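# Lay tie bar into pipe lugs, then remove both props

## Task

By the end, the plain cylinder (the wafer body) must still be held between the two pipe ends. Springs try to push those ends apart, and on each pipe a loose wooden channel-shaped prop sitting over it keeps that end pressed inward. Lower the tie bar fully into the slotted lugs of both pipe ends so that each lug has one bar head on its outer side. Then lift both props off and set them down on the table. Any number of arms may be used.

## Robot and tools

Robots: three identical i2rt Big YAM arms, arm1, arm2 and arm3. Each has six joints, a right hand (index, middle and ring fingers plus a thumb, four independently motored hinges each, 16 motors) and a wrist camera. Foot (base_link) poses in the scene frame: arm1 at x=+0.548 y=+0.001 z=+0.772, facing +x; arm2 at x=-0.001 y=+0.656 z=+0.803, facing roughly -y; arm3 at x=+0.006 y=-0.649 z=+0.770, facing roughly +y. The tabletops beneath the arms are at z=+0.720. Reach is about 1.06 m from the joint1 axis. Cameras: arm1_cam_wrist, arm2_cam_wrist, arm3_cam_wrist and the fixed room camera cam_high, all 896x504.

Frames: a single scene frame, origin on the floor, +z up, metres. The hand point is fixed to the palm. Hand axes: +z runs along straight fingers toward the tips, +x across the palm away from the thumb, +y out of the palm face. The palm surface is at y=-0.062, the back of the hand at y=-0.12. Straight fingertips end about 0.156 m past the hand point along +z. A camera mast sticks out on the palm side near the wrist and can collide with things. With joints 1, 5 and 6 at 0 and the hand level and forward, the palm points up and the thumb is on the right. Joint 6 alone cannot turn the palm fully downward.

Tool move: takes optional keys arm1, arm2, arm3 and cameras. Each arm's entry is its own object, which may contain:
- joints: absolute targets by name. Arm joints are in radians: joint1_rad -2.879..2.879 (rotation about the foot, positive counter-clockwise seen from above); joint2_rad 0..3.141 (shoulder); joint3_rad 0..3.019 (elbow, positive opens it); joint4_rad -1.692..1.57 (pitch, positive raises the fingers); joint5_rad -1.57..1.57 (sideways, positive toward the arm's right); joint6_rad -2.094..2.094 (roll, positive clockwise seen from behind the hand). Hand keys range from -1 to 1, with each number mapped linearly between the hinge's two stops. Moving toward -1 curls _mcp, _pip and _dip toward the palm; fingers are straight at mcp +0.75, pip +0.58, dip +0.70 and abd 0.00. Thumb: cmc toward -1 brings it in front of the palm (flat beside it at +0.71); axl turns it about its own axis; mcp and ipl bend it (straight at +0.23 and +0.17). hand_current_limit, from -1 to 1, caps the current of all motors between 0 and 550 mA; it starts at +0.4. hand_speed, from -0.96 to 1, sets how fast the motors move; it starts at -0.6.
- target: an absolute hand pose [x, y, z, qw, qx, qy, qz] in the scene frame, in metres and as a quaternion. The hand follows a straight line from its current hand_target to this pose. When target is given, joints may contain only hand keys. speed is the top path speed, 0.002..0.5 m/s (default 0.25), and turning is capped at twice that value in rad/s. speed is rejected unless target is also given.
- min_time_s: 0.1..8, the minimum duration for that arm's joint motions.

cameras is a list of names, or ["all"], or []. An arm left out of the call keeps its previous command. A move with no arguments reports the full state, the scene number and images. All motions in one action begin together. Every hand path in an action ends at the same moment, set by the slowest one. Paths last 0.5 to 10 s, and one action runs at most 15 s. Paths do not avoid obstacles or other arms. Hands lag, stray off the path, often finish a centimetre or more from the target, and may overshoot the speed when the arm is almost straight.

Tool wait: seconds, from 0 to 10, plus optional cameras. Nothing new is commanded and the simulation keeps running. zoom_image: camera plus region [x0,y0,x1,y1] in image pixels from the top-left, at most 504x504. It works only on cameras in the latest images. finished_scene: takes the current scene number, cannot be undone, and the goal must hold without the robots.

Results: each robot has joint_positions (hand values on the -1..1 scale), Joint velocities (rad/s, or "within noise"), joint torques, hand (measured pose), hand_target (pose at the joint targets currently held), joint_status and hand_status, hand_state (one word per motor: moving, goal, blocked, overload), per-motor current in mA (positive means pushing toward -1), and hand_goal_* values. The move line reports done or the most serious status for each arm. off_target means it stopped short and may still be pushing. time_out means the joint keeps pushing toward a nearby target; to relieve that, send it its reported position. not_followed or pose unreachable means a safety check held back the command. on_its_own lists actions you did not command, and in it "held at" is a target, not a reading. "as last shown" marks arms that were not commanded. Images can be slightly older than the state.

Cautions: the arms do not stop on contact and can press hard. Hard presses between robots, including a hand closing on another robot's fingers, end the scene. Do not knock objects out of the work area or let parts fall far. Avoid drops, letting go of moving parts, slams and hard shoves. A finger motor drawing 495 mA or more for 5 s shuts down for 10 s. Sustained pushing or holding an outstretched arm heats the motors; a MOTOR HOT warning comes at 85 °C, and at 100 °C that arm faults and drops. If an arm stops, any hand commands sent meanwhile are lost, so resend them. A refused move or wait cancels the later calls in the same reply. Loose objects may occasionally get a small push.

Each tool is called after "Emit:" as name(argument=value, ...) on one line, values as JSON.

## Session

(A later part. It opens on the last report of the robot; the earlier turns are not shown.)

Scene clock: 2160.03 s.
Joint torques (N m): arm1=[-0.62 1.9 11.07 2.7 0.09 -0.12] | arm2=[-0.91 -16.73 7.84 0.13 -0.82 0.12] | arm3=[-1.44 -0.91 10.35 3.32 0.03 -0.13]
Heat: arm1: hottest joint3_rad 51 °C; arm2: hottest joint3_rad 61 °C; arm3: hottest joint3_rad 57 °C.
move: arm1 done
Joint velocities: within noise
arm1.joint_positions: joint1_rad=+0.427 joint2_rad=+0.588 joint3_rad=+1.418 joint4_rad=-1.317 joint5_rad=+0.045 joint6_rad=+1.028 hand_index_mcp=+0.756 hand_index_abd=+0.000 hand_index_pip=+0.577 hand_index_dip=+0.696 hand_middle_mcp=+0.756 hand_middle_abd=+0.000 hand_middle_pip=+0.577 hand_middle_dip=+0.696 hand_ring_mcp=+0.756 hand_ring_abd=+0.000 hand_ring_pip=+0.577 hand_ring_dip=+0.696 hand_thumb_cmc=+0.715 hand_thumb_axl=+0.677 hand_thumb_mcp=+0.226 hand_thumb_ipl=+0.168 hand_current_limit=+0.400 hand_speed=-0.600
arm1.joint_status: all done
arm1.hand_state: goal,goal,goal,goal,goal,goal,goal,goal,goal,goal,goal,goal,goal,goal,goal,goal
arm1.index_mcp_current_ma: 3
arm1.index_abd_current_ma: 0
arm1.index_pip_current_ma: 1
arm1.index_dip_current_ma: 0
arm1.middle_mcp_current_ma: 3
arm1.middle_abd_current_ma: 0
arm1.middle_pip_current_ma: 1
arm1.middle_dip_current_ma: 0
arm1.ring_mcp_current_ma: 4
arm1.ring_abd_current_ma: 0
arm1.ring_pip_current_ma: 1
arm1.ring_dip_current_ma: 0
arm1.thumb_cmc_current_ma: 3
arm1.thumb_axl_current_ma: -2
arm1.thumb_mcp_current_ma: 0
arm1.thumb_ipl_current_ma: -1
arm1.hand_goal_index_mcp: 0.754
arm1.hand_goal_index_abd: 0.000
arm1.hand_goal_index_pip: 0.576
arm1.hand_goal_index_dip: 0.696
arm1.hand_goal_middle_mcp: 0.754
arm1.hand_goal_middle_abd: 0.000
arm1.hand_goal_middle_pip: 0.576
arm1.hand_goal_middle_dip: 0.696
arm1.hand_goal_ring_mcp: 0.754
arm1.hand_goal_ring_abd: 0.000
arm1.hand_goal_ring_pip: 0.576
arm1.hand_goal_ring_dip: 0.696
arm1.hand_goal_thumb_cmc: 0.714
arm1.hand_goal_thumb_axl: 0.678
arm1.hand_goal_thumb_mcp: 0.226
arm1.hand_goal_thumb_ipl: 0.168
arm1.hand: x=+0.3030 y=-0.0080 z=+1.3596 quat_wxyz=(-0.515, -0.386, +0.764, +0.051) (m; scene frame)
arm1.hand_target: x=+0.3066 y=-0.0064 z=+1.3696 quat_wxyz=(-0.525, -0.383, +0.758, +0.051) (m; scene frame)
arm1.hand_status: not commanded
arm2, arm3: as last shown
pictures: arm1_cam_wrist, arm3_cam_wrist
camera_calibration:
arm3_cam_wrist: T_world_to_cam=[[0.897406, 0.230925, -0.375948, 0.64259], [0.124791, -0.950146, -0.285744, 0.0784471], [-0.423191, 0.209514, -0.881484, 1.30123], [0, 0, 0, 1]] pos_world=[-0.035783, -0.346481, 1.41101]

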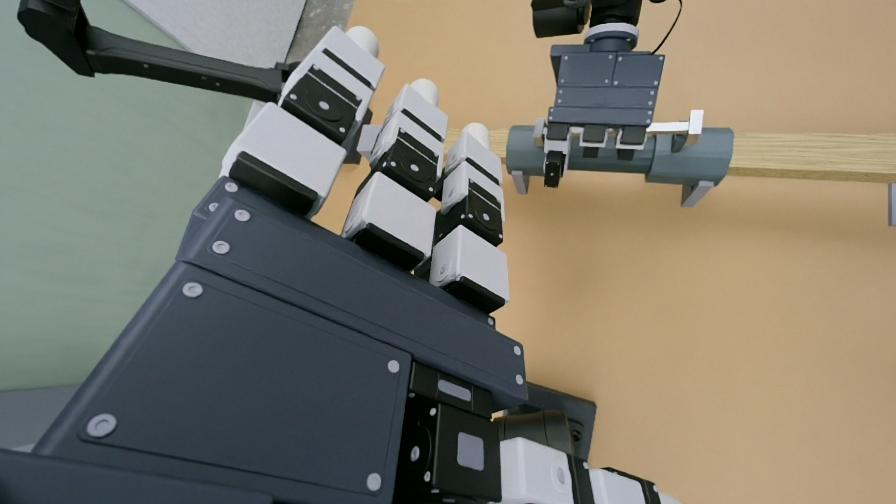

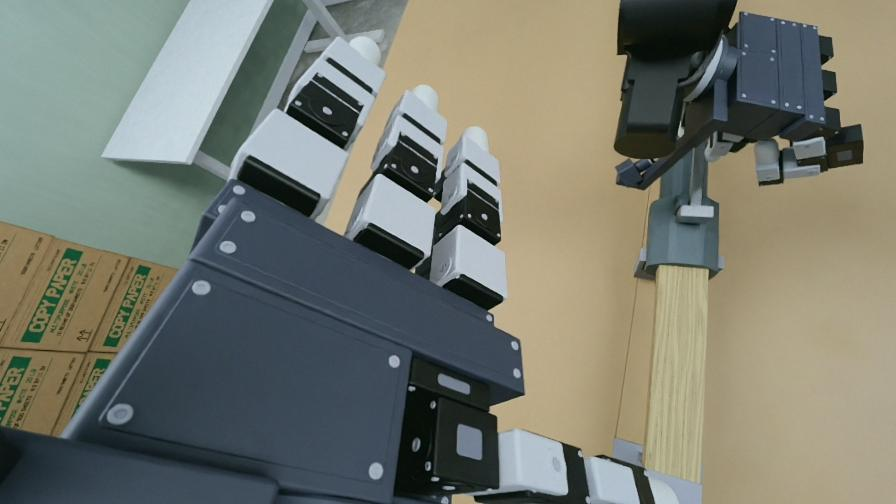

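Emit:
move(arm2={"joints": {"joint2_rad": 2.085}, "min_time_s": 1.0})

Emit:
move(arm2={"joints": {"joint3_rad": 1.995, "joint4_rad": -1.550}, "min_time_s": 1.0})

Emit:
move(cameras=["arm1_cam_wrist", "arm3_cam_wrist"], arm1={"joints": {"hand_speed": -0.6}})

Emit:
zoom_image(camera="arm1_cam_wrist", region=[640, 80, 740, 180])

Emit:
zoom_image(camera="arm3_cam_wrist", region=[640, 130, 760, 250])

Scene clock: 2250.40 s.
Joint torques (N m): arm1=[-0.32 2.08 11.26 3 0.14 -0.02] | arm2=[-0.97 -20.13 8.08 0.18 -0.88 0.11] | arm3=[-1.44 -0.97 10.4 3.28 0.03 -0.13]
Heat: arm1: hottest joint3_rad 51 °C; arm2: hottest joint3_rad 63 °C; arm3: hottest joint3_rad 58 °C.
move: arm2 done
Joint velocities: within noise
arm1, arm3: as last shown
arm2.joint_positions: joint1_rad=-0.104 joint2_rad=+2.115 joint3_rad=+2.005 joint4_rad=-1.566 joint5_rad=-1.200 joint6_rad=+1.374 hand_index_mcp=-0.893 hand_index_abd=-0.002 hand_index_pip=+1.000 hand_index_dip=+1.000 hand_middle_mcp=-0.886 hand_middle_abd=+0.002 hand_middle_pip=+1.000 hand_middle_dip=+1.000 hand_ring_mcp=+0.172 hand_ring_abd=+0.001 hand_ring_pip=-0.800 hand_ring_dip=-0.603 hand_thumb_cmc=-0.577 hand_thumb_axl=+0.675 hand_thumb_mcp=+0.102 hand_thumb_ipl=+0.027 hand_current_limit=+0.500 hand_speed=-0.300
arm2.joint_status: all done
arm2.hand_state: blocked,goal,goal,goal,blocked,goal,goal,goal,overload,goal,goal,goal,goal,goal,blocked,blocked
arm2.index_mcp_current_ma: 328
arm2.index_abd_current_ma: 0
arm2.index_pip_current_ma: 0
arm2.index_dip_current_ma: 0
arm2.middle_mcp_current_ma: 86
arm2.middle_abd_current_ma: 1
arm2.middle_pip_current_ma: 0
arm2.middle_dip_current_ma: 0
arm2.ring_mcp_current_ma: 0
arm2.ring_abd_current_ma: 0
arm2.ring_pip_current_ma: 0
arm2.ring_dip_current_ma: -1
arm2.thumb_cmc_current_ma: -6
arm2.thumb_axl_current_ma: -2
arm2.thumb_mcp_current_ma: 408
arm2.thumb_ipl_current_ma: 282
arm2.hand_goal_index_mcp: -1.000
arm2.hand_goal_index_abd: 0.000
arm2.hand_goal_index_pip: 1.000
arm2.hand_goal_index_dip: 1.000
arm2.hand_goal_middle_mcp: -0.930
arm2.hand_goal_middle_abd: 0.000
arm2.hand_goal_middle_pip: 1.000
arm2.hand_goal_middle_dip: 1.000
arm2.hand_goal_ring_mcp: 0.754
arm2.hand_goal_ring_abd: 0.000
arm2.hand_goal_ring_pip: -0.800
arm2.hand_goal_ring_dip: -0.600
arm2.hand_goal_thumb_cmc: -0.570
arm2.hand_goal_thumb_axl: 0.678
arm2.hand_goal_thumb_mcp: 0.000
arm2.hand_goal_thumb_ipl: -0.050
arm2.hand: x=+0.0931 y=+0.0218 z=+0.9622 quat_wxyz=(-0.383, +0.601, -0.561, +0.421) (m; scene frame)
arm2.hand_target: x=+0.0863 y=+0.0201 z=+0.9834 quat_wxyz=(-0.370, +0.603, -0.559, +0.432) (m; scene frame)
arm2.hand_status: not commanded
pictures: none

Scene clock: 2251.70 s.
Joint torques (N m): arm1=[-1.67 1.67 11.11 2.96 0.07 -0.08] | arm2=[-0.85 -20.31 8.05 0.4 -0.88 0.11] | arm3=[-1.49 -0.91 10.36 3.28 0.03 -0.13]
Heat: arm1: hottest joint3_rad 51 °C; arm2: hottest joint3_rad 63 °C; arm3: hottest joint3_rad 58 °C.
move: arm2 done
Joint velocities: within noise
arm1: as last shown
arm2.joint_positions: joint1_rad=-0.104 joint2_rad=+2.115 joint3_rad=+1.988 joint4_rad=-1.561 joint5_rad=-1.200 joint6_rad=+1.375 hand_index_mcp=-0.893 hand_index_abd=-0.002 hand_index_pip=+1.000 hand_index_dip=+1.000 hand_middle_mcp=-0.886 hand_middle_abd=+0.002 hand_middle_pip=+1.000 hand_middle_dip=+1.000 hand_ring_mcp=+0.172 hand_ring_abd=+0.001 hand_ring_pip=-0.800 hand_ring_dip=-0.603 hand_thumb_cmc=-0.577 hand_thumb_axl=+0.675 hand_thumb_mcp=+0.102 hand_thumb_ipl=+0.027 hand_current_limit=+0.500 hand_speed=-0.300
arm2.joint_status: all done
arm2.hand_state: blocked,goal,goal,goal,blocked,goal,goal,goal,overload,goal,goal,goal,goal,goal,blocked,blocked
arm2.index_mcp_current_ma: 328
arm2.index_abd_current_ma: 0
arm2.index_pip_current_ma: 0
arm2.index_dip_current_ma: 0
arm2.middle_mcp_current_ma: 86
arm2.middle_abd_current_ma: 1
arm2.middle_pip_current_ma: 0
arm2.middle_dip_current_ma: 0
arm2.ring_mcp_current_ma: 0
arm2.ring_abd_current_ma: 0
arm2.ring_pip_current_ma: 0
arm2.ring_dip_current_ma: -1
arm2.thumb_cmc_current_ma: -6
arm2.thumb_axl_current_ma: -2
arm2.thumb_mcp_current_ma: 408
arm2.thumb_ipl_current_ma: 282
arm2.hand_goal_index_mcp: -1.000
arm2.hand_goal_index_abd: 0.000
arm2.hand_goal_index_pip: 1.000
arm2.hand_goal_index_dip: 1.000
arm2.hand_goal_middle_mcp: -0.930
arm2.hand_goal_middle_abd: 0.000
arm2.hand_goal_middle_pip: 1.000
arm2.hand_goal_middle_dip: 1.000
arm2.hand_goal_ring_mcp: 0.754
arm2.hand_goal_ring_abd: 0.000
arm2.hand_goal_ring_pip: -0.800
arm2.hand_goal_ring_dip: -0.600
arm2.hand_goal_thumb_cmc: -0.570
arm2.hand_goal_thumb_axl: 0.678
arm2.hand_goal_thumb_mcp: 0.000
arm2.hand_goal_thumb_ipl: -0.050
arm2.hand: x=+0.0933 y=+0.0253 z=+0.9560 quat_wxyz=(-0.387, +0.598, -0.564, +0.417) (m; scene frame)
arm2.hand_target: x=+0.0865 y=+0.0218 z=+0.9765 quat_wxyz=(-0.372, +0.602, -0.561, +0.430) (m; scene frame)
arm2.hand_status: not commanded
arm3.joint_positions: joint1_rad=+0.360 joint2_rad=+0.793 joint3_rad=+1.201 joint4_rad=-0.772 joint5_rad=+0.042 joint6_rad=+1.066 hand_index_mcp=+0.755 hand_index_abd=+0.001 hand_index_pip=+0.577 hand_index_dip=+0.696 hand_middle_mcp=+0.755 hand_middle_abd=+0.001 hand_middle_pip=+0.577 hand_middle_dip=+0.696 hand_ring_mcp=+0.756 hand_ring_abd=+0.001 hand_ring_pip=+0.577 hand_ring_dip=+0.696 hand_thumb_cmc=+0.715 hand_thumb_axl=+0.677 hand_thumb_mcp=+0.226 hand_thumb_ipl=+0.168 hand_current_limit=+0.400 hand_speed=-0.600
arm3.joint_status: not commanded
arm3.hand_state: goal,goal,goal,goal,goal,goal,goal,goal,goal,goal,goal,goal,goal,goal,goal,goal
arm3.index_mcp_current_ma: 0
arm3.index_abd_current_ma: 0
arm3.index_pip_current_ma: 0
arm3.index_dip_current_ma: 0
arm3.middle_mcp_current_ma: 0
arm3.middle_abd_current_ma: 0
arm3.middle_pip_current_ma: 0
arm3.middle_dip_current_ma: 0
arm3.ring_mcp_current_ma: 0
arm3.ring_abd_current_ma: 0
arm3.ring_pip_current_ma: 0
arm3.ring_dip_current_ma: 0
arm3.thumb_cmc_current_ma: 0
arm3.thumb_axl_current_ma: 0
arm3.thumb_mcp_current_ma: 0
arm3.thumb_ipl_current_ma: 0
arm3.hand_goal_index_mcp: 0.754
arm3.hand_goal_index_abd: 0.000
arm3.hand_goal_index_pip: 0.576
arm3.hand_goal_index_dip: 0.696
arm3.hand_goal_middle_mcp: 0.754
arm3.hand_goal_middle_abd: 0.000
arm3.hand_goal_middle_pip: 0.576
arm3.hand_goal_middle_dip: 0.696
arm3.hand_goal_ring_mcp: 0.754
arm3.hand_goal_ring_abd: 0.000
arm3.hand_goal_ring_pip: 0.576
arm3.hand_goal_ring_dip: 0.696
arm3.hand_goal_thumb_cmc: 0.714
arm3.hand_goal_thumb_axl: 0.678
arm3.hand_goal_thumb_mcp: 0.226
arm3.hand_goal_thumb_ipl: 0.168
arm3.hand: x=-0.0595 y=-0.2582 z=+1.3064 quat_wxyz=(-0.372, +0.278, +0.772, +0.435) (m; scene frame)
arm3.hand_target: x=-0.0611 y=-0.2544 z=+1.3089 quat_wxyz=(-0.376, +0.276, +0.768, +0.439) (m; scene frame)
arm3.hand_status: not commanded
pictures: none

Scene clock: 2252.00 s.
Joint torques (N m): arm1=[-0.09 0.67 11.07 2.77 0.06 -0.09] | arm2=[-0.85 -20.31 8.08 0.47 -0.88 0.11] | arm3=[-1.49 -0.91 10.33 3.26 0.03 -0.14]
Heat: arm1: hottest joint3_rad 51 °C; arm2: hottest joint3_rad 63 °C; arm3: hottest joint3_rad 58 °C.
move: arm1 done
Joint velocities: within noise
arm1.joint_positions: joint1_rad=+0.427 joint2_rad=+0.588 joint3_rad=+1.418 joint4_rad=-1.317 joint5_rad=+0.045 joint6_rad=+1.028 hand_index_mcp=+0.756 hand_index_abd=+0.000 hand_index_pip=+0.577 hand_index_dip=+0.696 hand_middle_mcp=+0.756 hand_middle_abd=+0.000 hand_middle_pip=+0.577 hand_middle_dip=+0.696 hand_ring_mcp=+0.756 hand_ring_abd=+0.000 hand_ring_pip=+0.577 hand_ring_dip=+0.696 hand_thumb_cmc=+0.715 hand_thumb_axl=+0.677 hand_thumb_mcp=+0.226 hand_thumb_ipl=+0.168 hand_current_limit=+0.400 hand_speed=-0.600
arm1.joint_status: all done
arm1.hand_state: goal,goal,goal,goal,goal,goal,goal,goal,goal,goal,goal,goal,goal,goal,goal,goal
arm1.index_mcp_current_ma: 3
arm1.index_abd_current_ma: 0
arm1.index_pip_current_ma: 1
arm1.index_dip_current_ma: 0
arm1.middle_mcp_current_ma: 3
arm1.middle_abd_current_ma: 0
arm1.middle_pip_current_ma: 1
arm1.middle_dip_current_ma: 0
arm1.ring_mcp_current_ma: 4
arm1.ring_abd_current_ma: 0
arm1.ring_pip_current_ma: 1
arm1.ring_dip_current_ma: 0
arm1.thumb_cmc_current_ma: 3
arm1.thumb_axl_current_ma: -2
arm1.thumb_mcp_current_ma: 0
arm1.thumb_ipl_current_ma: -1
arm1.hand_goal_index_mcp: 0.754
arm1.hand_goal_index_abd: 0.000
arm1.hand_goal_index_pip: 0.576
arm1.hand_goal_index_dip: 0.696
arm1.hand_goal_middle_mcp: 0.754
arm1.hand_goal_middle_abd: 0.000
arm1.hand_goal_middle_pip: 0.576
arm1.hand_goal_middle_dip: 0.696
arm1.hand_goal_ring_mcp: 0.754
arm1.hand_goal_ring_abd: 0.000
arm1.hand_goal_ring_pip: 0.576
arm1.hand_goal_ring_dip: 0.696
arm1.hand_goal_thumb_cmc: 0.714
arm1.hand_goal_thumb_axl: 0.678
arm1.hand_goal_thumb_mcp: 0.226
arm1.hand_goal_thumb_ipl: 0.168
arm1.hand: x=+0.3030 y=-0.0080 z=+1.3596 quat_wxyz=(-0.515, -0.386, +0.764, +0.051) (m; scene frame)
arm1.hand_target: x=+0.3066 y=-0.0064 z=+1.3696 quat_wxyz=(-0.525, -0.383, +0.758, +0.051) (m; scene frame)
arm1.hand_status: not commanded
arm2, arm3: as last shown
pictures: arm1_cam_wrist, arm3_cam_wrist
camera_calibration:
arm3_cam_wrist: T_world_to_cam=[[0.897406, 0.230925, -0.375948, 0.64259], [0.124791, -0.950146, -0.285744, 0.0784471], [-0.423191, 0.209514, -0.881484, 1.30123], [0, 0, 0, 1]] pos_world=[-0.035783, -0.346481, 1.41101]

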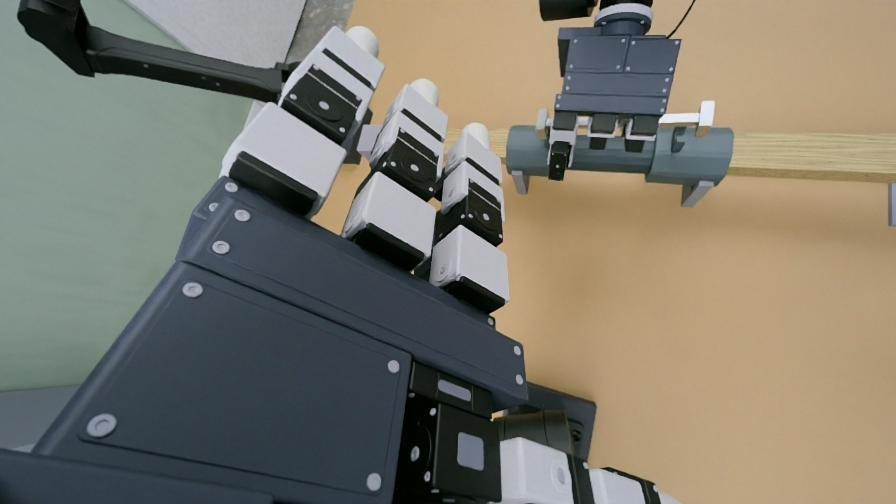

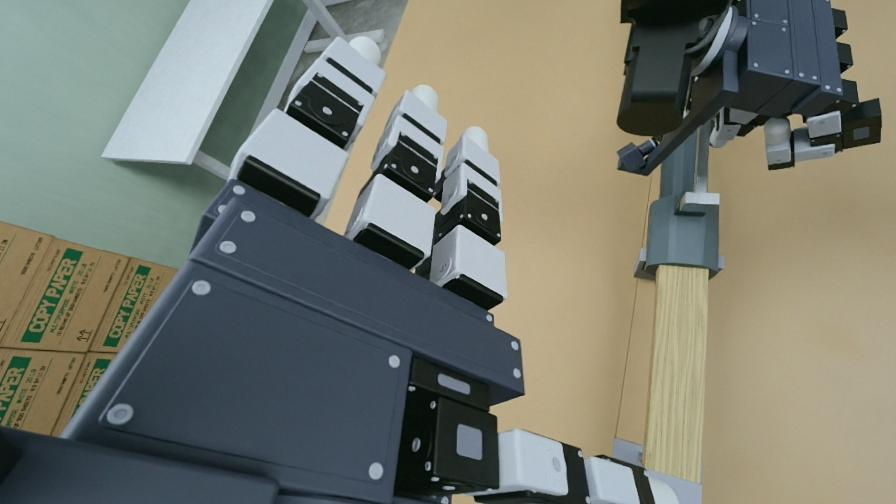

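Scaled by 5.040 from the camera's 896x504 image, which has a finer 1280x720 frame.

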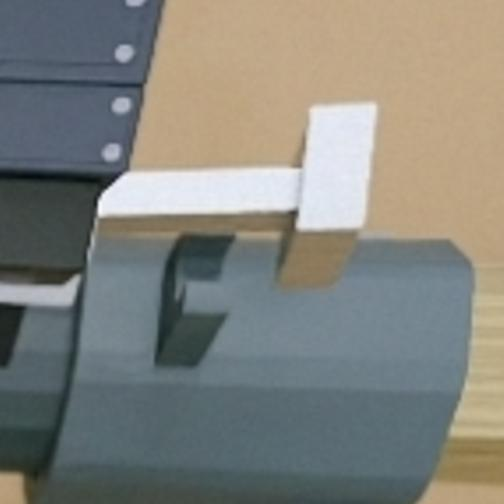

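Scaled by 4.200 from the camera's 896x504 image, which has a finer 1280x720 frame.

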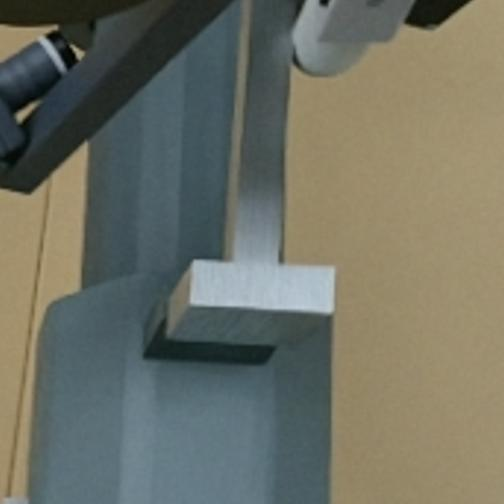

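Emit:
move(arm2={"joints": {"joint1_rad": -0.1165}, "min_time_s": 0.5})

Emit:
move(arm2={"joints": {"joint2_rad": 2.185}, "min_time_s": 1.5})

Emit:
move(cameras=["arm1_cam_wrist", "arm3_cam_wrist"], arm1={"joints": {"hand_speed": -0.6}})

Emit:
zoom_image(camera="arm1_cam_wrist", region=[640, 80, 740, 180])

Emit:
zoom_image(camera="arm3_cam_wrist", region=[640, 130, 760, 250])

Scene clock: 2334.27 s.
Joint torques (N m): arm1=[-0.56 1.38 10.59 2.84 0.11 -0.07] | arm2=[-0.85 -20.25 8.08 0.46 -0.88 0.11] | arm3=[-1.44 -0.91 10.35 3.28 0.02 -0.13]
Heat: arm1: hottest joint3_rad 52 °C; arm2: hottest joint3_rad 59 °C; arm3: hottest joint3_rad 58 °C.
move: arm2 done
Joint velocities: within noise
arm1, arm3: as last shown
arm2.joint_positions: joint1_rad=-0.106 joint2_rad=+2.115 joint3_rad=+1.988 joint4_rad=-1.561 joint5_rad=-1.200 joint6_rad=+1.375 hand_index_mcp=-0.893 hand_index_abd=-0.002 hand_index_pip=+1.000 hand_index_dip=+1.000 hand_middle_mcp=-0.886 hand_middle_abd=+0.002 hand_middle_pip=+1.000 hand_middle_dip=+1.000 hand_ring_mcp=+0.172 hand_ring_abd=+0.001 hand_ring_pip=-0.800 hand_ring_dip=-0.603 hand_thumb_cmc=-0.577 hand_thumb_axl=+0.675 hand_thumb_mcp=+0.102 hand_thumb_ipl=+0.027 hand_current_limit=+0.500 hand_speed=-0.300
arm2.joint_status: all done
arm2.hand_state: blocked,goal,goal,goal,blocked,goal,goal,goal,overload,goal,goal,goal,goal,goal,blocked,blocked
arm2.index_mcp_current_ma: 328
arm2.index_abd_current_ma: 0
arm2.index_pip_current_ma: 0
arm2.index_dip_current_ma: 0
arm2.middle_mcp_current_ma: 86
arm2.middle_abd_current_ma: 1
arm2.middle_pip_current_ma: 0
arm2.middle_dip_current_ma: 0
arm2.ring_mcp_current_ma: 0
arm2.ring_abd_current_ma: 0
arm2.ring_pip_current_ma: 0
arm2.ring_dip_current_ma: -1
arm2.thumb_cmc_current_ma: -6
arm2.thumb_axl_current_ma: -2
arm2.thumb_mcp_current_ma: 408
arm2.thumb_ipl_current_ma: 282
arm2.hand_goal_index_mcp: -1.000
arm2.hand_goal_index_abd: 0.000
arm2.hand_goal_index_pip: 1.000
arm2.hand_goal_index_dip: 1.000
arm2.hand_goal_middle_mcp: -0.930
arm2.hand_goal_middle_abd: 0.000
arm2.hand_goal_middle_pip: 1.000
arm2.hand_goal_middle_dip: 1.000
arm2.hand_goal_ring_mcp: 0.754
arm2.hand_goal_ring_abd: 0.000
arm2.hand_goal_ring_pip: -0.800
arm2.hand_goal_ring_dip: -0.600
arm2.hand_goal_thumb_cmc: -0.570
arm2.hand_goal_thumb_axl: 0.678
arm2.hand_goal_thumb_mcp: 0.000
arm2.hand_goal_thumb_ipl: -0.050
arm2.hand: x=+0.0924 y=+0.0251 z=+0.9560 quat_wxyz=(-0.387, +0.598, -0.564, +0.418) (m; scene frame)
arm2.hand_target: x=+0.0855 y=+0.0217 z=+0.9765 quat_wxyz=(-0.372, +0.602, -0.561, +0.430) (m; scene frame)
arm2.hand_status: not commanded
pictures: none

Scene clock: 2336.07 s.
Joint torques (N m): arm1=[-0.32 0.73 11.08 2.8 0.07 -0.09] | arm2=[-0.85 -15.56 7.97 0.4 -0.82 0.11] | arm3=[-1.49 -0.91 10.37 3.29 0.03 -0.13]
Heat: arm1: hottest joint3_rad 52 °C; arm2: hottest joint3_rad 59 °C; arm3: hottest joint3_rad 58 °C.
move: arm2 done
Joint velocities: within noise
arm1, arm3: as last shown
arm2.joint_positions: joint1_rad=-0.106 joint2_rad=+2.150 joint3_rad=+1.988 joint4_rad=-1.561 joint5_rad=-1.201 joint6_rad=+1.376 hand_index_mcp=-0.893 hand_index_abd=-0.001 hand_index_pip=+1.000 hand_index_dip=+1.000 hand_middle_mcp=-0.889 hand_middle_abd=+0.002 hand_middle_pip=+1.000 hand_middle_dip=+1.000 hand_ring_mcp=+0.171 hand_ring_abd=+0.001 hand_ring_pip=-0.800 hand_ring_dip=-0.603 hand_thumb_cmc=-0.575 hand_thumb_axl=+0.675 hand_thumb_mcp=+0.102 hand_thumb_ipl=+0.027 hand_current_limit=+0.500 hand_speed=-0.300
arm2.joint_status: all done
arm2.hand_state: blocked,goal,goal,goal,blocked,goal,goal,goal,overload,goal,goal,goal,goal,goal,blocked,blocked
arm2.index_mcp_current_ma: 328
arm2.index_abd_current_ma: 0
arm2.index_pip_current_ma: 0
arm2.index_dip_current_ma: 0
arm2.middle_mcp_current_ma: 79
arm2.middle_abd_current_ma: 1
arm2.middle_pip_current_ma: 0
arm2.middle_dip_current_ma: 0
arm2.ring_mcp_current_ma: 0
arm2.ring_abd_current_ma: 0
arm2.ring_pip_current_ma: 0
arm2.ring_dip_current_ma: -1
arm2.thumb_cmc_current_ma: -3
arm2.thumb_axl_current_ma: -2
arm2.thumb_mcp_current_ma: 408
arm2.thumb_ipl_current_ma: 282
arm2.hand_goal_index_mcp: -1.000
arm2.hand_goal_index_abd: 0.000
arm2.hand_goal_index_pip: 1.000
arm2.hand_goal_index_dip: 1.000
arm2.hand_goal_middle_mcp: -0.930
arm2.hand_goal_middle_abd: 0.000
arm2.hand_goal_middle_pip: 1.000
arm2.hand_goal_middle_dip: 1.000
arm2.hand_goal_ring_mcp: 0.754
arm2.hand_goal_ring_abd: 0.000
arm2.hand_goal_ring_pip: -0.800
arm2.hand_goal_ring_dip: -0.600
arm2.hand_goal_thumb_cmc: -0.570
arm2.hand_goal_thumb_axl: 0.678
arm2.hand_goal_thumb_mcp: 0.000
arm2.hand_goal_thumb_ipl: -0.050
arm2.hand: x=+0.0927 y=+0.0249 z=+0.9348 quat_wxyz=(-0.399, +0.590, -0.571, +0.408) (m; scene frame)
arm2.hand_target: x=+0.0859 y=+0.0205 z=+0.9159 quat_wxyz=(-0.403, +0.581, -0.580, +0.404) (m; scene frame)
arm2.hand_status: not commanded
pictures: none

Scene clock: 2336.37 s.
Joint torques (N m): arm1=[-0.97 1.2 10.99 2.66 0.11 -0.04] | arm2=[-0.85 -15.56 7.95 0.42 -0.82 0.11] | arm3=[-1.38 -0.97 10.36 3.28 0.03 -0.13]
Heat: arm1: hottest joint3_rad 52 °C; arm2: hottest joint3_rad 59 °C; arm3: hottest joint3_rad 58 °C.
move: arm1 done
Joint velocities: within noise
arm1.joint_positions: joint1_rad=+0.427 joint2_rad=+0.588 joint3_rad=+1.418 joint4_rad=-1.317 joint5_rad=+0.045 joint6_rad=+1.028 hand_index_mcp=+0.756 hand_index_abd=+0.000 hand_index_pip=+0.577 hand_index_dip=+0.696 hand_middle_mcp=+0.756 hand_middle_abd=+0.000 hand_middle_pip=+0.577 hand_middle_dip=+0.696 hand_ring_mcp=+0.756 hand_ring_abd=+0.000 hand_ring_pip=+0.577 hand_ring_dip=+0.696 hand_thumb_cmc=+0.715 hand_thumb_axl=+0.677 hand_thumb_mcp=+0.226 hand_thumb_ipl=+0.168 hand_current_limit=+0.400 hand_speed=-0.600
arm1.joint_status: all done
arm1.hand_state: goal,goal,goal,goal,goal,goal,goal,goal,goal,goal,goal,goal,goal,goal,goal,goal
arm1.index_mcp_current_ma: 3
arm1.index_abd_current_ma: 0
arm1.index_pip_current_ma: 1
arm1.index_dip_current_ma: 0
arm1.middle_mcp_current_ma: 3
arm1.middle_abd_current_ma: 0
arm1.middle_pip_current_ma: 1
arm1.middle_dip_current_ma: 0
arm1.ring_mcp_current_ma: 4
arm1.ring_abd_current_ma: 0
arm1.ring_pip_current_ma: 1
arm1.ring_dip_current_ma: 0
arm1.thumb_cmc_current_ma: 3
arm1.thumb_axl_current_ma: -2
arm1.thumb_mcp_current_ma: 0
arm1.thumb_ipl_current_ma: -1
arm1.hand_goal_index_mcp: 0.754
arm1.hand_goal_index_abd: 0.000
arm1.hand_goal_index_pip: 0.576
arm1.hand_goal_index_dip: 0.696
arm1.hand_goal_middle_mcp: 0.754
arm1.hand_goal_middle_abd: 0.000
arm1.hand_goal_middle_pip: 0.576
arm1.hand_goal_middle_dip: 0.696
arm1.hand_goal_ring_mcp: 0.754
arm1.hand_goal_ring_abd: 0.000
arm1.hand_goal_ring_pip: 0.576
arm1.hand_goal_ring_dip: 0.696
arm1.hand_goal_thumb_cmc: 0.714
arm1.hand_goal_thumb_axl: 0.678
arm1.hand_goal_thumb_mcp: 0.226
arm1.hand_goal_thumb_ipl: 0.168
arm1.hand: x=+0.3030 y=-0.0080 z=+1.3596 quat_wxyz=(-0.515, -0.386, +0.764, +0.051) (m; scene frame)
arm1.hand_target: x=+0.3066 y=-0.0064 z=+1.3696 quat_wxyz=(-0.525, -0.383, +0.758, +0.051) (m; scene frame)
arm1.hand_status: not commanded
arm2, arm3: as last shown
pictures: arm1_cam_wrist, arm3_cam_wrist
camera_calibration:
arm3_cam_wrist: T_world_to_cam=[[0.897406, 0.230925, -0.375948, 0.64259], [0.124791, -0.950146, -0.285744, 0.0784471], [-0.423191, 0.209514, -0.881484, 1.30123], [0, 0, 0, 1]] pos_world=[-0.035783, -0.346481, 1.41101]

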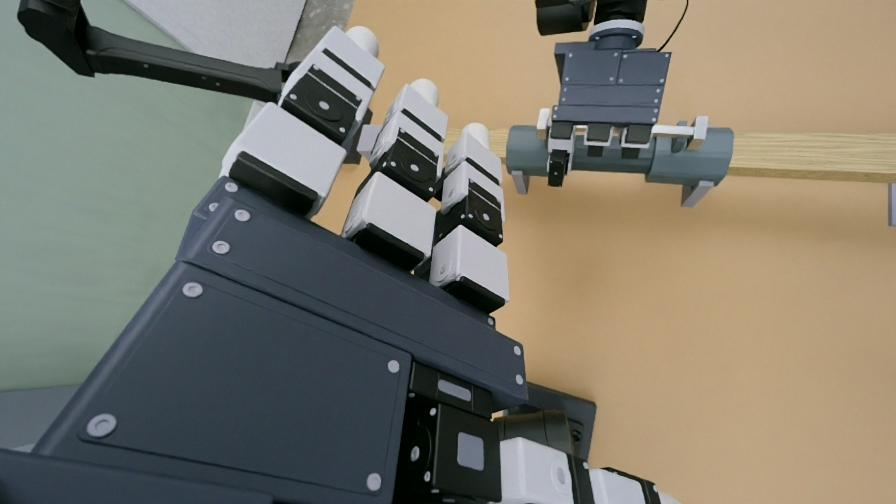

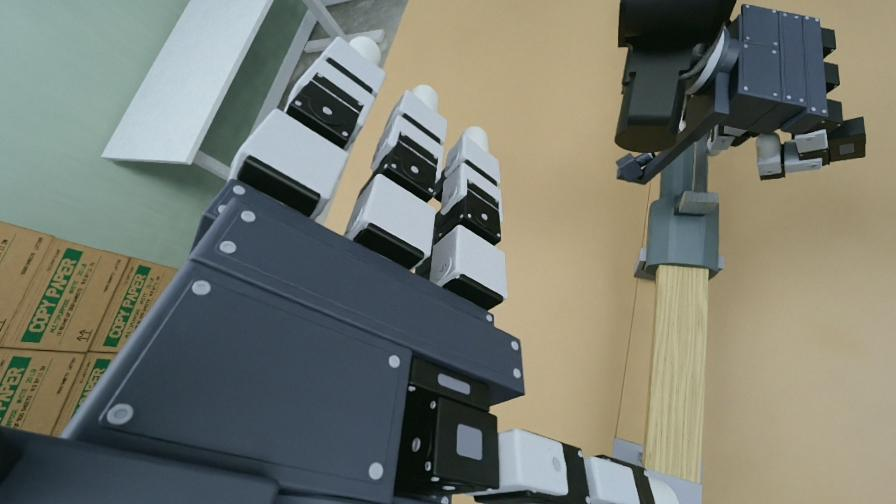

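Scaled by 5.040 from the camera's 896x504 image, which has a finer 1280x720 frame.

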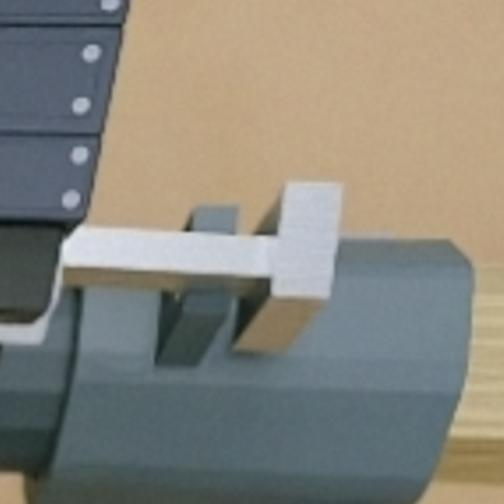

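Scaled by 4.200 from the camera's 896x504 image, which has a finer 1280x720 frame.

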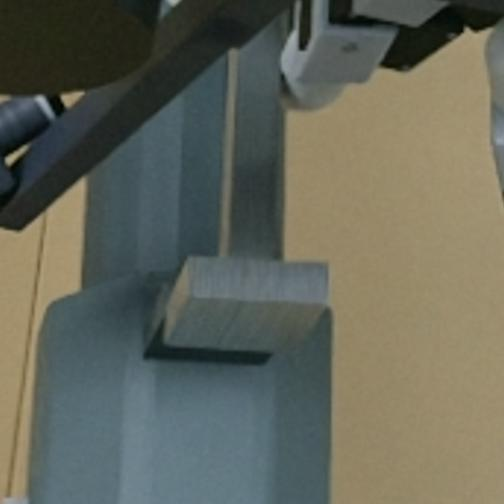

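Emit:
move(arm2={"joints": {"joint2_rad": 2.095, "joint3_rad": 2.10, "joint4_rad": -1.61}, "min_time_s": 1.0})

Emit:
move(arm2={"joints": {"joint3_rad": 2.036, "joint4_rad": -1.573}, "min_time_s": 1.0})

Emit:
move(cameras=["arm1_cam_wrist", "arm3_cam_wrist"], arm1={"joints": {"hand_speed": -0.6}})

Emit:
zoom_image(camera="arm1_cam_wrist", region=[640, 80, 740, 180])

Emit:
zoom_image(camera="arm3_cam_wrist", region=[640, 130, 760, 250])

Scene clock: 2383.00 s.
Joint torques (N m): arm1=[-0.62 1.49 11 3.06 0.07 -0.11] | arm2=[-0.85 -20.89 11.74 -0.43 -0.86 0.08] | arm3=[-1.49 -0.91 10.33 3.29 0.02 -0.13]
Heat: arm1: hottest joint3_rad 52 °C; arm2: hottest joint3_rad 60 °C; arm3: hottest joint3_rad 58 °C.
move: arm2 done
Joint velocities: within noise
arm1, arm3: as last shown
arm2.joint_positions: joint1_rad=-0.106 joint2_rad=+2.130 joint3_rad=+2.040 joint4_rad=-1.598 joint5_rad=-1.200 joint6_rad=+1.377 hand_index_mcp=-0.893 hand_index_abd=+0.000 hand_index_pip=+1.000 hand_index_dip=+1.000 hand_middle_mcp=-0.889 hand_middle_abd=+0.002 hand_middle_pip=+1.000 hand_middle_dip=+1.000 hand_ring_mcp=+0.171 hand_ring_abd=+0.001 hand_ring_pip=-0.800 hand_ring_dip=-0.603 hand_thumb_cmc=-0.575 hand_thumb_axl=+0.676 hand_thumb_mcp=+0.102 hand_thumb_ipl=+0.027 hand_current_limit=+0.500 hand_speed=-0.300
arm2.joint_status: all done
arm2.hand_state: blocked,goal,goal,goal,blocked,goal,goal,goal,overload,goal,goal,goal,goal,goal,blocked,blocked
arm2.index_mcp_current_ma: 328
arm2.index_abd_current_ma: 0
arm2.index_pip_current_ma: 0
arm2.index_dip_current_ma: 0
arm2.middle_mcp_current_ma: 79
arm2.middle_abd_current_ma: 1
arm2.middle_pip_current_ma: 0
arm2.middle_dip_current_ma: 0
arm2.ring_mcp_current_ma: 0
arm2.ring_abd_current_ma: 0
arm2.ring_pip_current_ma: 0
arm2.ring_dip_current_ma: -1
arm2.thumb_cmc_current_ma: -3
arm2.thumb_axl_current_ma: -1
arm2.thumb_mcp_current_ma: 408
arm2.thumb_ipl_current_ma: 282
arm2.hand_goal_index_mcp: -1.000
arm2.hand_goal_index_abd: 0.000
arm2.hand_goal_index_pip: 1.000
arm2.hand_goal_index_dip: 1.000
arm2.hand_goal_middle_mcp: -0.930
arm2.hand_goal_middle_abd: 0.000
arm2.hand_goal_middle_pip: 1.000
arm2.hand_goal_middle_dip: 1.000
arm2.hand_goal_ring_mcp: 0.754
arm2.hand_goal_ring_abd: 0.000
arm2.hand_goal_ring_pip: -0.800
arm2.hand_goal_ring_dip: -0.600
arm2.hand_goal_thumb_cmc: -0.570
arm2.hand_goal_thumb_axl: 0.678
arm2.hand_goal_thumb_mcp: 0.000
arm2.hand_goal_thumb_ipl: -0.050
arm2.hand: x=+0.0920 y=+0.0195 z=+0.9664 quat_wxyz=(-0.387, +0.597, -0.565, +0.417) (m; scene frame)
arm2.hand_target: x=+0.0844 y=+0.0096 z=+1.0093 quat_wxyz=(-0.360, +0.608, -0.554, +0.439) (m; scene frame)
arm2.hand_status: not commanded
pictures: none

Scene clock: 2384.43 s.
Joint torques (N m): arm1=[-0.32 1.73 10.81 2.8 0.05 -0.11] | arm2=[-0.91 -20.72 8.1 0.49 -0.87 0.09] | arm3=[-1.44 -1.03 10.35 3.32 0.02 -0.13]
Heat: arm1: hottest joint3_rad 52 °C; arm2: hottest joint3_rad 60 °C; arm3: hottest joint3_rad 58 °C.
move: arm2 done
Joint velocities: within noise
arm1, arm3: as last shown
arm2.joint_positions: joint1_rad=-0.106 joint2_rad=+2.130 joint3_rad=+2.028 joint4_rad=-1.584 joint5_rad=-1.200 joint6_rad=+1.377 hand_index_mcp=-0.893 hand_index_abd=+0.000 hand_index_pip=+1.000 hand_index_dip=+1.000 hand_middle_mcp=-0.889 hand_middle_abd=+0.002 hand_middle_pip=+1.000 hand_middle_dip=+1.000 hand_ring_mcp=+0.171 hand_ring_abd=+0.001 hand_ring_pip=-0.800 hand_ring_dip=-0.603 hand_thumb_cmc=-0.575 hand_thumb_axl=+0.676 hand_thumb_mcp=+0.102 hand_thumb_ipl=+0.027 hand_current_limit=+0.500 hand_speed=-0.300
arm2.joint_status: all done
arm2.hand_state: blocked,goal,goal,goal,blocked,goal,goal,goal,overload,goal,goal,goal,goal,goal,blocked,blocked
arm2.index_mcp_current_ma: 328
arm2.index_abd_current_ma: 0
arm2.index_pip_current_ma: 0
arm2.index_dip_current_ma: 0
arm2.middle_mcp_current_ma: 79
arm2.middle_abd_current_ma: 1
arm2.middle_pip_current_ma: 0
arm2.middle_dip_current_ma: 0
arm2.ring_mcp_current_ma: 0
arm2.ring_abd_current_ma: 0
arm2.ring_pip_current_ma: 0
arm2.ring_dip_current_ma: -1
arm2.thumb_cmc_current_ma: -3
arm2.thumb_axl_current_ma: -1
arm2.thumb_mcp_current_ma: 408
arm2.thumb_ipl_current_ma: 282
arm2.hand_goal_index_mcp: -1.000
arm2.hand_goal_index_abd: 0.000
arm2.hand_goal_index_pip: 1.000
arm2.hand_goal_index_dip: 1.000
arm2.hand_goal_middle_mcp: -0.930
arm2.hand_goal_middle_abd: 0.000
arm2.hand_goal_middle_pip: 1.000
arm2.hand_goal_middle_dip: 1.000
arm2.hand_goal_ring_mcp: 0.754
arm2.hand_goal_ring_abd: 0.000
arm2.hand_goal_ring_pip: -0.800
arm2.hand_goal_ring_dip: -0.600
arm2.hand_goal_thumb_cmc: -0.570
arm2.hand_goal_thumb_axl: 0.678
arm2.hand_goal_thumb_mcp: 0.000
arm2.hand_goal_thumb_ipl: -0.050
arm2.hand: x=+0.0920 y=+0.0196 z=+0.9616 quat_wxyz=(-0.387, +0.598, -0.565, +0.418) (m; scene frame)
arm2.hand_target: x=+0.0850 y=+0.0162 z=+0.9855 quat_wxyz=(-0.369, +0.603, -0.560, +0.432) (m; scene frame)
arm2.hand_status: not commanded
pictures: none

Scene clock: 2384.73 s.
Joint torques (N m): arm1=[-0.5 0.62 11.14 2.66 0.07 -0.01] | arm2=[-0.73 -20.72 8.14 0.47 -0.87 0.09] | arm3=[-1.49 -0.91 10.36 3.29 0.03 -0.13]
Heat: arm1: hottest joint3_rad 52 °C; arm2: hottest joint3_rad 60 °C; arm3: hottest joint3_rad 58 °C.
move: arm1 done
Joint velocities: within noise
arm1.joint_positions: joint1_rad=+0.427 joint2_rad=+0.588 joint3_rad=+1.418 joint4_rad=-1.317 joint5_rad=+0.045 joint6_rad=+1.028 hand_index_mcp=+0.756 hand_index_abd=+0.000 hand_index_pip=+0.577 hand_index_dip=+0.696 hand_middle_mcp=+0.756 hand_middle_abd=+0.000 hand_middle_pip=+0.577 hand_middle_dip=+0.696 hand_ring_mcp=+0.756 hand_ring_abd=+0.000 hand_ring_pip=+0.577 hand_ring_dip=+0.696 hand_thumb_cmc=+0.715 hand_thumb_axl=+0.677 hand_thumb_mcp=+0.226 hand_thumb_ipl=+0.168 hand_current_limit=+0.400 hand_speed=-0.600
arm1.joint_status: all done
arm1.hand_state: goal,goal,goal,goal,goal,goal,goal,goal,goal,goal,goal,goal,goal,goal,goal,goal
arm1.index_mcp_current_ma: 3
arm1.index_abd_current_ma: 0
arm1.index_pip_current_ma: 1
arm1.index_dip_current_ma: 0
arm1.middle_mcp_current_ma: 3
arm1.middle_abd_current_ma: 0
arm1.middle_pip_current_ma: 1
arm1.middle_dip_current_ma: 0
arm1.ring_mcp_current_ma: 4
arm1.ring_abd_current_ma: 0
arm1.ring_pip_current_ma: 1
arm1.ring_dip_current_ma: 0
arm1.thumb_cmc_current_ma: 3
arm1.thumb_axl_current_ma: -2
arm1.thumb_mcp_current_ma: 0
arm1.thumb_ipl_current_ma: -1
arm1.hand_goal_index_mcp: 0.754
arm1.hand_goal_index_abd: 0.000
arm1.hand_goal_index_pip: 0.576
arm1.hand_goal_index_dip: 0.696
arm1.hand_goal_middle_mcp: 0.754
arm1.hand_goal_middle_abd: 0.000
arm1.hand_goal_middle_pip: 0.576
arm1.hand_goal_middle_dip: 0.696
arm1.hand_goal_ring_mcp: 0.754
arm1.hand_goal_ring_abd: 0.000
arm1.hand_goal_ring_pip: 0.576
arm1.hand_goal_ring_dip: 0.696
arm1.hand_goal_thumb_cmc: 0.714
arm1.hand_goal_thumb_axl: 0.678
arm1.hand_goal_thumb_mcp: 0.226
arm1.hand_goal_thumb_ipl: 0.168
arm1.hand: x=+0.3030 y=-0.0080 z=+1.3596 quat_wxyz=(-0.515, -0.386, +0.764, +0.051) (m; scene frame)
arm1.hand_target: x=+0.3066 y=-0.0064 z=+1.3696 quat_wxyz=(-0.525, -0.383, +0.758, +0.051) (m; scene frame)
arm1.hand_status: not commanded
arm2, arm3: as last shown
pictures: arm1_cam_wrist, arm3_cam_wrist
camera_calibration:
arm3_cam_wrist: T_world_to_cam=[[0.897406, 0.230925, -0.375948, 0.64259], [0.124791, -0.950146, -0.285744, 0.0784471], [-0.423191, 0.209514, -0.881484, 1.30123], [0, 0, 0, 1]] pos_world=[-0.035783, -0.346481, 1.41101]

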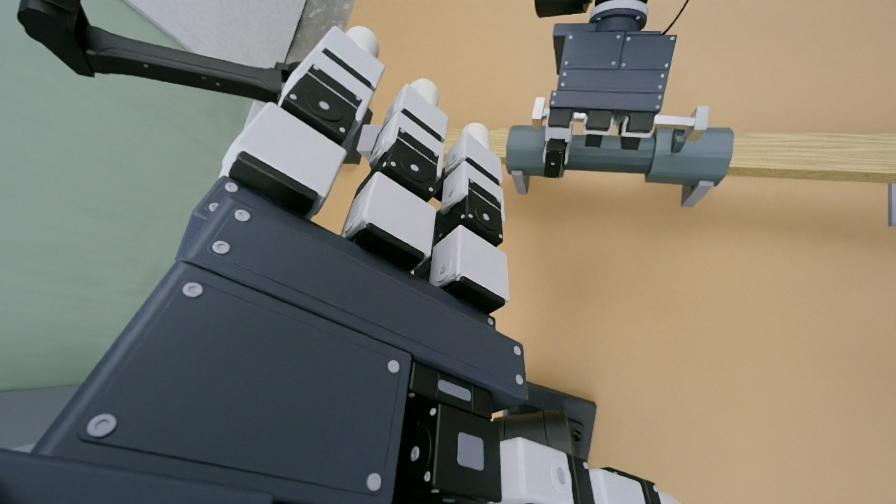

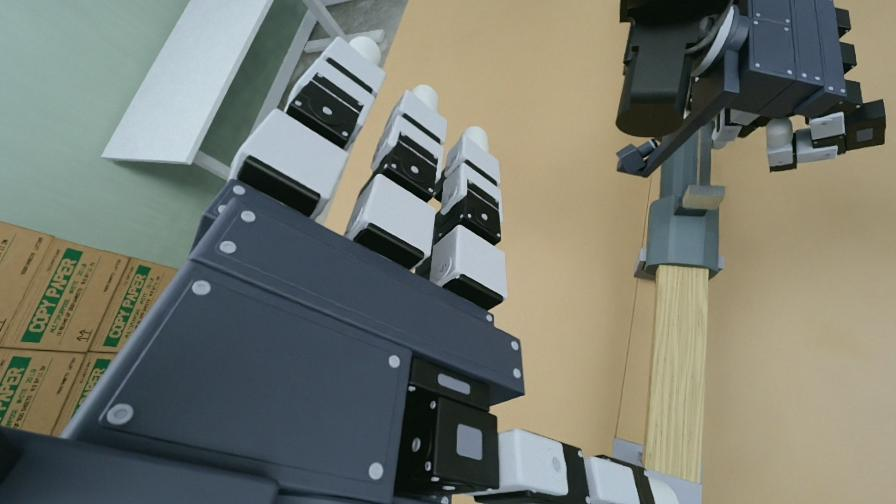

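Scaled by 5.040 from the camera's 896x504 image, which has a finer 1280x720 frame.

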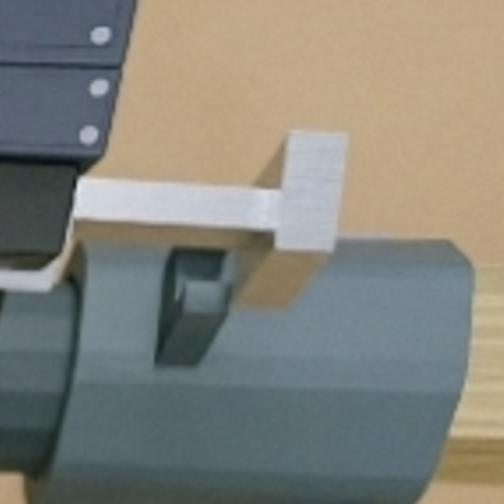

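Scaled by 4.200 from the camera's 896x504 image, which has a finer 1280x720 frame.

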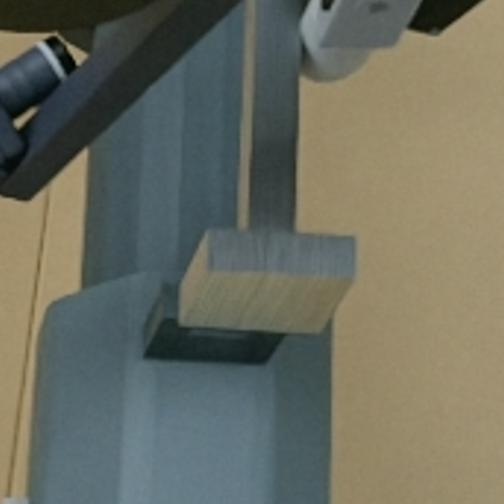

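Emit:
move(arm2={"joints": {"joint2_rad": 2.150, "joint3_rad": 2.128, "joint4_rad": -1.611}, "min_time_s": 1.0})

Emit:
move(cameras=["arm1_cam_wrist", "arm3_cam_wrist"], arm1={"joints": {"hand_speed": -0.6}})

Emit:
zoom_image(camera="arm1_cam_wrist", region=[640, 80, 740, 180])

Emit:
zoom_image(camera="arm3_cam_wrist", region=[640, 130, 760, 250])

Scene clock: 2422.10 s.
Joint torques (N m): arm1=[-0.67 1.14 11.02 2.7 0.09 -0.09] | arm2=[-0.85 -18.37 11.99 -0.44 -0.87 0.08] | arm3=[-1.49 -0.97 10.36 3.3 0.03 -0.12]
Heat: arm1: hottest joint3_rad 52 °C; arm2: hottest joint3_rad 60 °C; arm3: hottest joint3_rad 59 °C.
move: arm2 done
Joint velocities: within noise
arm1: as last shown
arm2.joint_positions: joint1_rad=-0.106 joint2_rad=+2.145 joint3_rad=+2.064 joint4_rad=-1.599 joint5_rad=-1.200 joint6_rad=+1.377 hand_index_mcp=-0.893 hand_index_abd=+0.000 hand_index_pip=+1.000 hand_index_dip=+1.000 hand_middle_mcp=-0.889 hand_middle_abd=+0.002 hand_middle_pip=+1.000 hand_middle_dip=+1.000 hand_ring_mcp=+0.171 hand_ring_abd=+0.001 hand_ring_pip=-0.800 hand_ring_dip=-0.603 hand_thumb_cmc=-0.575 hand_thumb_axl=+0.676 hand_thumb_mcp=+0.102 hand_thumb_ipl=+0.027 hand_current_limit=+0.500 hand_speed=-0.300
arm2.joint_status: all done
arm2.hand_state: blocked,goal,goal,goal,blocked,goal,goal,goal,overload,goal,goal,goal,goal,goal,blocked,blocked
arm2.index_mcp_current_ma: 328
arm2.index_abd_current_ma: 0
arm2.index_pip_current_ma: 0
arm2.index_dip_current_ma: 0
arm2.middle_mcp_current_ma: 79
arm2.middle_abd_current_ma: 1
arm2.middle_pip_current_ma: 0
arm2.middle_dip_current_ma: 0
arm2.ring_mcp_current_ma: 0
arm2.ring_abd_current_ma: 0
arm2.ring_pip_current_ma: 0
arm2.ring_dip_current_ma: -1
arm2.thumb_cmc_current_ma: -3
arm2.thumb_axl_current_ma: -1
arm2.thumb_mcp_current_ma: 408
arm2.thumb_ipl_current_ma: 282
arm2.hand_goal_index_mcp: -1.000
arm2.hand_goal_index_abd: 0.000
arm2.hand_goal_index_pip: 1.000
arm2.hand_goal_index_dip: 1.000
arm2.hand_goal_middle_mcp: -0.930
arm2.hand_goal_middle_abd: 0.000
arm2.hand_goal_middle_pip: 1.000
arm2.hand_goal_middle_dip: 1.000
arm2.hand_goal_ring_mcp: 0.754
arm2.hand_goal_ring_abd: 0.000
arm2.hand_goal_ring_pip: -0.800
arm2.hand_goal_ring_dip: -0.600
arm2.hand_goal_thumb_cmc: -0.570
arm2.hand_goal_thumb_axl: 0.678
arm2.hand_goal_thumb_mcp: 0.000
arm2.hand_goal_thumb_ipl: -0.050
arm2.hand: x=+0.0916 y=+0.0132 z=+0.9654 quat_wxyz=(-0.385, +0.599, -0.564, +0.419) (m; scene frame)
arm2.hand_target: x=+0.0840 y=+0.0002 z=+0.9854 quat_wxyz=(-0.370, +0.603, -0.560, +0.432) (m; scene frame)
arm2.hand_status: not commanded
arm3.joint_positions: joint1_rad=+0.360 joint2_rad=+0.793 joint3_rad=+1.201 joint4_rad=-0.772 joint5_rad=+0.042 joint6_rad=+1.066 hand_index_mcp=+0.755 hand_index_abd=+0.001 hand_index_pip=+0.577 hand_index_dip=+0.696 hand_middle_mcp=+0.755 hand_middle_abd=+0.001 hand_middle_pip=+0.577 hand_middle_dip=+0.696 hand_ring_mcp=+0.756 hand_ring_abd=+0.001 hand_ring_pip=+0.577 hand_ring_dip=+0.696 hand_thumb_cmc=+0.715 hand_thumb_axl=+0.677 hand_thumb_mcp=+0.226 hand_thumb_ipl=+0.168 hand_current_limit=+0.400 hand_speed=-0.600
arm3.joint_status: not commanded
arm3.hand_state: goal,goal,goal,goal,goal,goal,goal,goal,goal,goal,goal,goal,goal,goal,goal,goal
arm3.index_mcp_current_ma: 0
arm3.index_abd_current_ma: 0
arm3.index_pip_current_ma: 0
arm3.index_dip_current_ma: 0
arm3.middle_mcp_current_ma: 0
arm3.middle_abd_current_ma: 0
arm3.middle_pip_current_ma: 0
arm3.middle_dip_current_ma: 0
arm3.ring_mcp_current_ma: 0
arm3.ring_abd_current_ma: 0
arm3.ring_pip_current_ma: 0
arm3.ring_dip_current_ma: 0
arm3.thumb_cmc_current_ma: 0
arm3.thumb_axl_current_ma: 0
arm3.thumb_mcp_current_ma: 0
arm3.thumb_ipl_current_ma: 0
arm3.hand_goal_index_mcp: 0.754
arm3.hand_goal_index_abd: 0.000
arm3.hand_goal_index_pip: 0.576
arm3.hand_goal_index_dip: 0.696
arm3.hand_goal_middle_mcp: 0.754
arm3.hand_goal_middle_abd: 0.000
arm3.hand_goal_middle_pip: 0.576
arm3.hand_goal_middle_dip: 0.696
arm3.hand_goal_ring_mcp: 0.754
arm3.hand_goal_ring_abd: 0.000
arm3.hand_goal_ring_pip: 0.576
arm3.hand_goal_ring_dip: 0.696
arm3.hand_goal_thumb_cmc: 0.714
arm3.hand_goal_thumb_axl: 0.678
arm3.hand_goal_thumb_mcp: 0.226
arm3.hand_goal_thumb_ipl: 0.168
arm3.hand: x=-0.0595 y=-0.2582 z=+1.3064 quat_wxyz=(-0.372, +0.278, +0.772, +0.435) (m; scene frame)
arm3.hand_target: x=-0.0611 y=-0.2544 z=+1.3089 quat_wxyz=(-0.376, +0.276, +0.768, +0.439) (m; scene frame)
arm3.hand_status: not commanded
pictures: none

Scene clock: 2422.40 s.
Joint torques (N m): arm1=[-0.62 1.26 10.89 2.74 0.07 -0.11] | arm2=[-0.85 -17.9 11.99 -0.4 -0.87 0.09] | arm3=[-1.49 -0.97 10.36 3.28 0.02 -0.14]
Heat: arm1: hottest joint3_rad 52 °C; arm2: hottest joint3_rad 60 °C; arm3: hottest joint3_rad 59 °C.
move: arm1 done
Joint velocities: within noise
arm1.joint_positions: joint1_rad=+0.427 joint2_rad=+0.588 joint3_rad=+1.418 joint4_rad=-1.317 joint5_rad=+0.045 joint6_rad=+1.028 hand_index_mcp=+0.756 hand_index_abd=+0.000 hand_index_pip=+0.577 hand_index_dip=+0.696 hand_middle_mcp=+0.756 hand_middle_abd=+0.000 hand_middle_pip=+0.577 hand_middle_dip=+0.696 hand_ring_mcp=+0.756 hand_ring_abd=+0.000 hand_ring_pip=+0.577 hand_ring_dip=+0.696 hand_thumb_cmc=+0.715 hand_thumb_axl=+0.677 hand_thumb_mcp=+0.226 hand_thumb_ipl=+0.168 hand_current_limit=+0.400 hand_speed=-0.600
arm1.joint_status: all done
arm1.hand_state: goal,goal,goal,goal,goal,goal,goal,goal,goal,goal,goal,goal,goal,goal,goal,goal
arm1.index_mcp_current_ma: 3
arm1.index_abd_current_ma: 0
arm1.index_pip_current_ma: 1
arm1.index_dip_current_ma: 0
arm1.middle_mcp_current_ma: 3
arm1.middle_abd_current_ma: 0
arm1.middle_pip_current_ma: 1
arm1.middle_dip_current_ma: 0
arm1.ring_mcp_current_ma: 4
arm1.ring_abd_current_ma: 0
arm1.ring_pip_current_ma: 1
arm1.ring_dip_current_ma: 0
arm1.thumb_cmc_current_ma: 3
arm1.thumb_axl_current_ma: -2
arm1.thumb_mcp_current_ma: 0
arm1.thumb_ipl_current_ma: -1
arm1.hand_goal_index_mcp: 0.754
arm1.hand_goal_index_abd: 0.000
arm1.hand_goal_index_pip: 0.576
arm1.hand_goal_index_dip: 0.696
arm1.hand_goal_middle_mcp: 0.754
arm1.hand_goal_middle_abd: 0.000
arm1.hand_goal_middle_pip: 0.576
arm1.hand_goal_middle_dip: 0.696
arm1.hand_goal_ring_mcp: 0.754
arm1.hand_goal_ring_abd: 0.000
arm1.hand_goal_ring_pip: 0.576
arm1.hand_goal_ring_dip: 0.696
arm1.hand_goal_thumb_cmc: 0.714
arm1.hand_goal_thumb_axl: 0.678
arm1.hand_goal_thumb_mcp: 0.226
arm1.hand_goal_thumb_ipl: 0.168
arm1.hand: x=+0.3030 y=-0.0080 z=+1.3596 quat_wxyz=(-0.515, -0.386, +0.764, +0.051) (m; scene frame)
arm1.hand_target: x=+0.3066 y=-0.0064 z=+1.3696 quat_wxyz=(-0.525, -0.383, +0.758, +0.051) (m; scene frame)
arm1.hand_status: not commanded
arm2, arm3: as last shown
arm2.hand_target: x=+0.0840 y=+0.0002 z=+0.9855 quat_wxyz=(-0.369, +0.603, -0.560, +0.432) (m; scene frame)
pictures: arm1_cam_wrist, arm3_cam_wrist
camera_calibration:
arm3_cam_wrist: T_world_to_cam=[[0.897406, 0.230925, -0.375948, 0.64259], [0.124791, -0.950146, -0.285744, 0.0784471], [-0.423191, 0.209514, -0.881484, 1.30123], [0, 0, 0, 1]] pos_world=[-0.035783, -0.346481, 1.41101]

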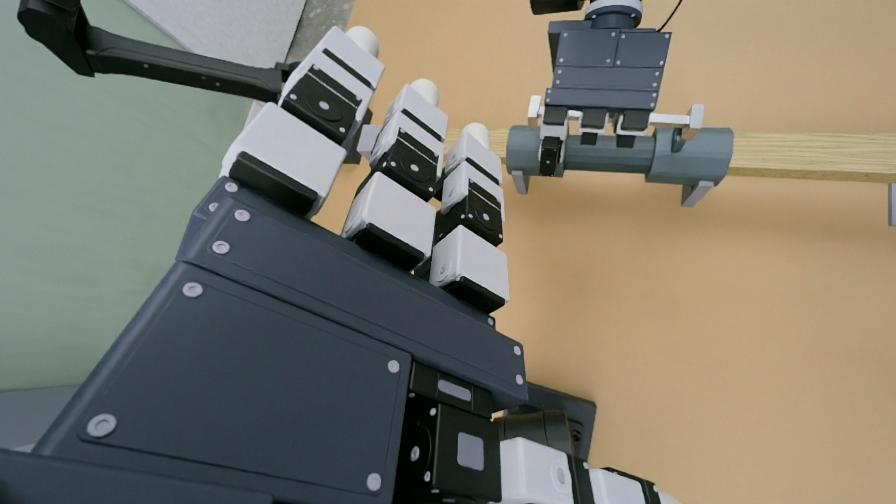

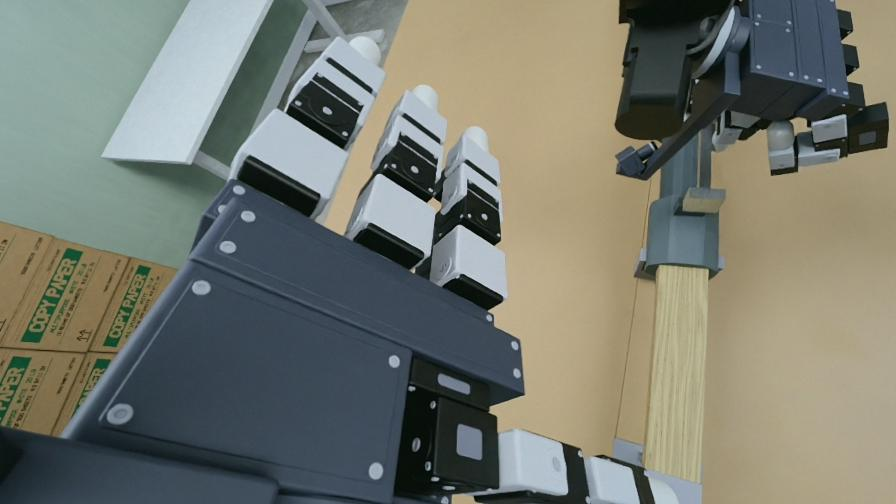

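Scaled by 5.040 from the camera's 896x504 image, which has a finer 1280x720 frame.

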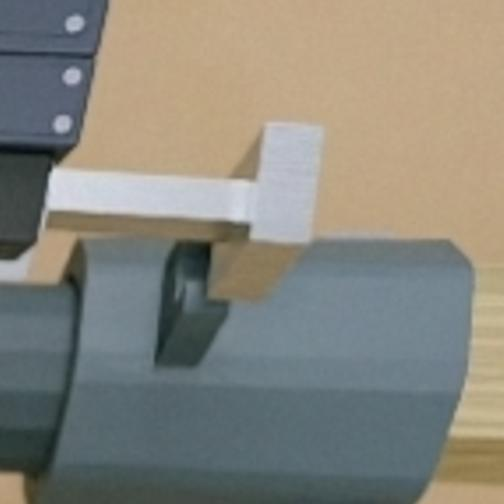

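Scaled by 4.200 from the camera's 896x504 image, which has a finer 1280x720 frame.

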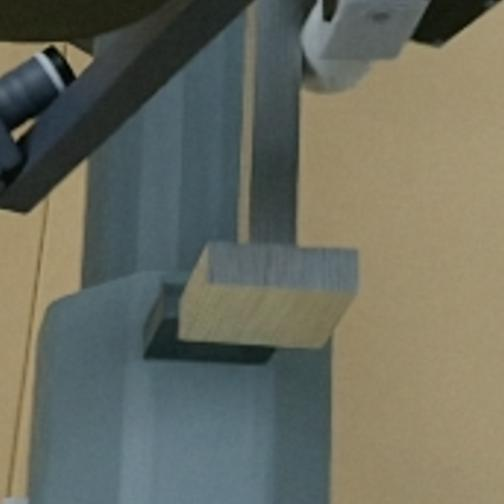

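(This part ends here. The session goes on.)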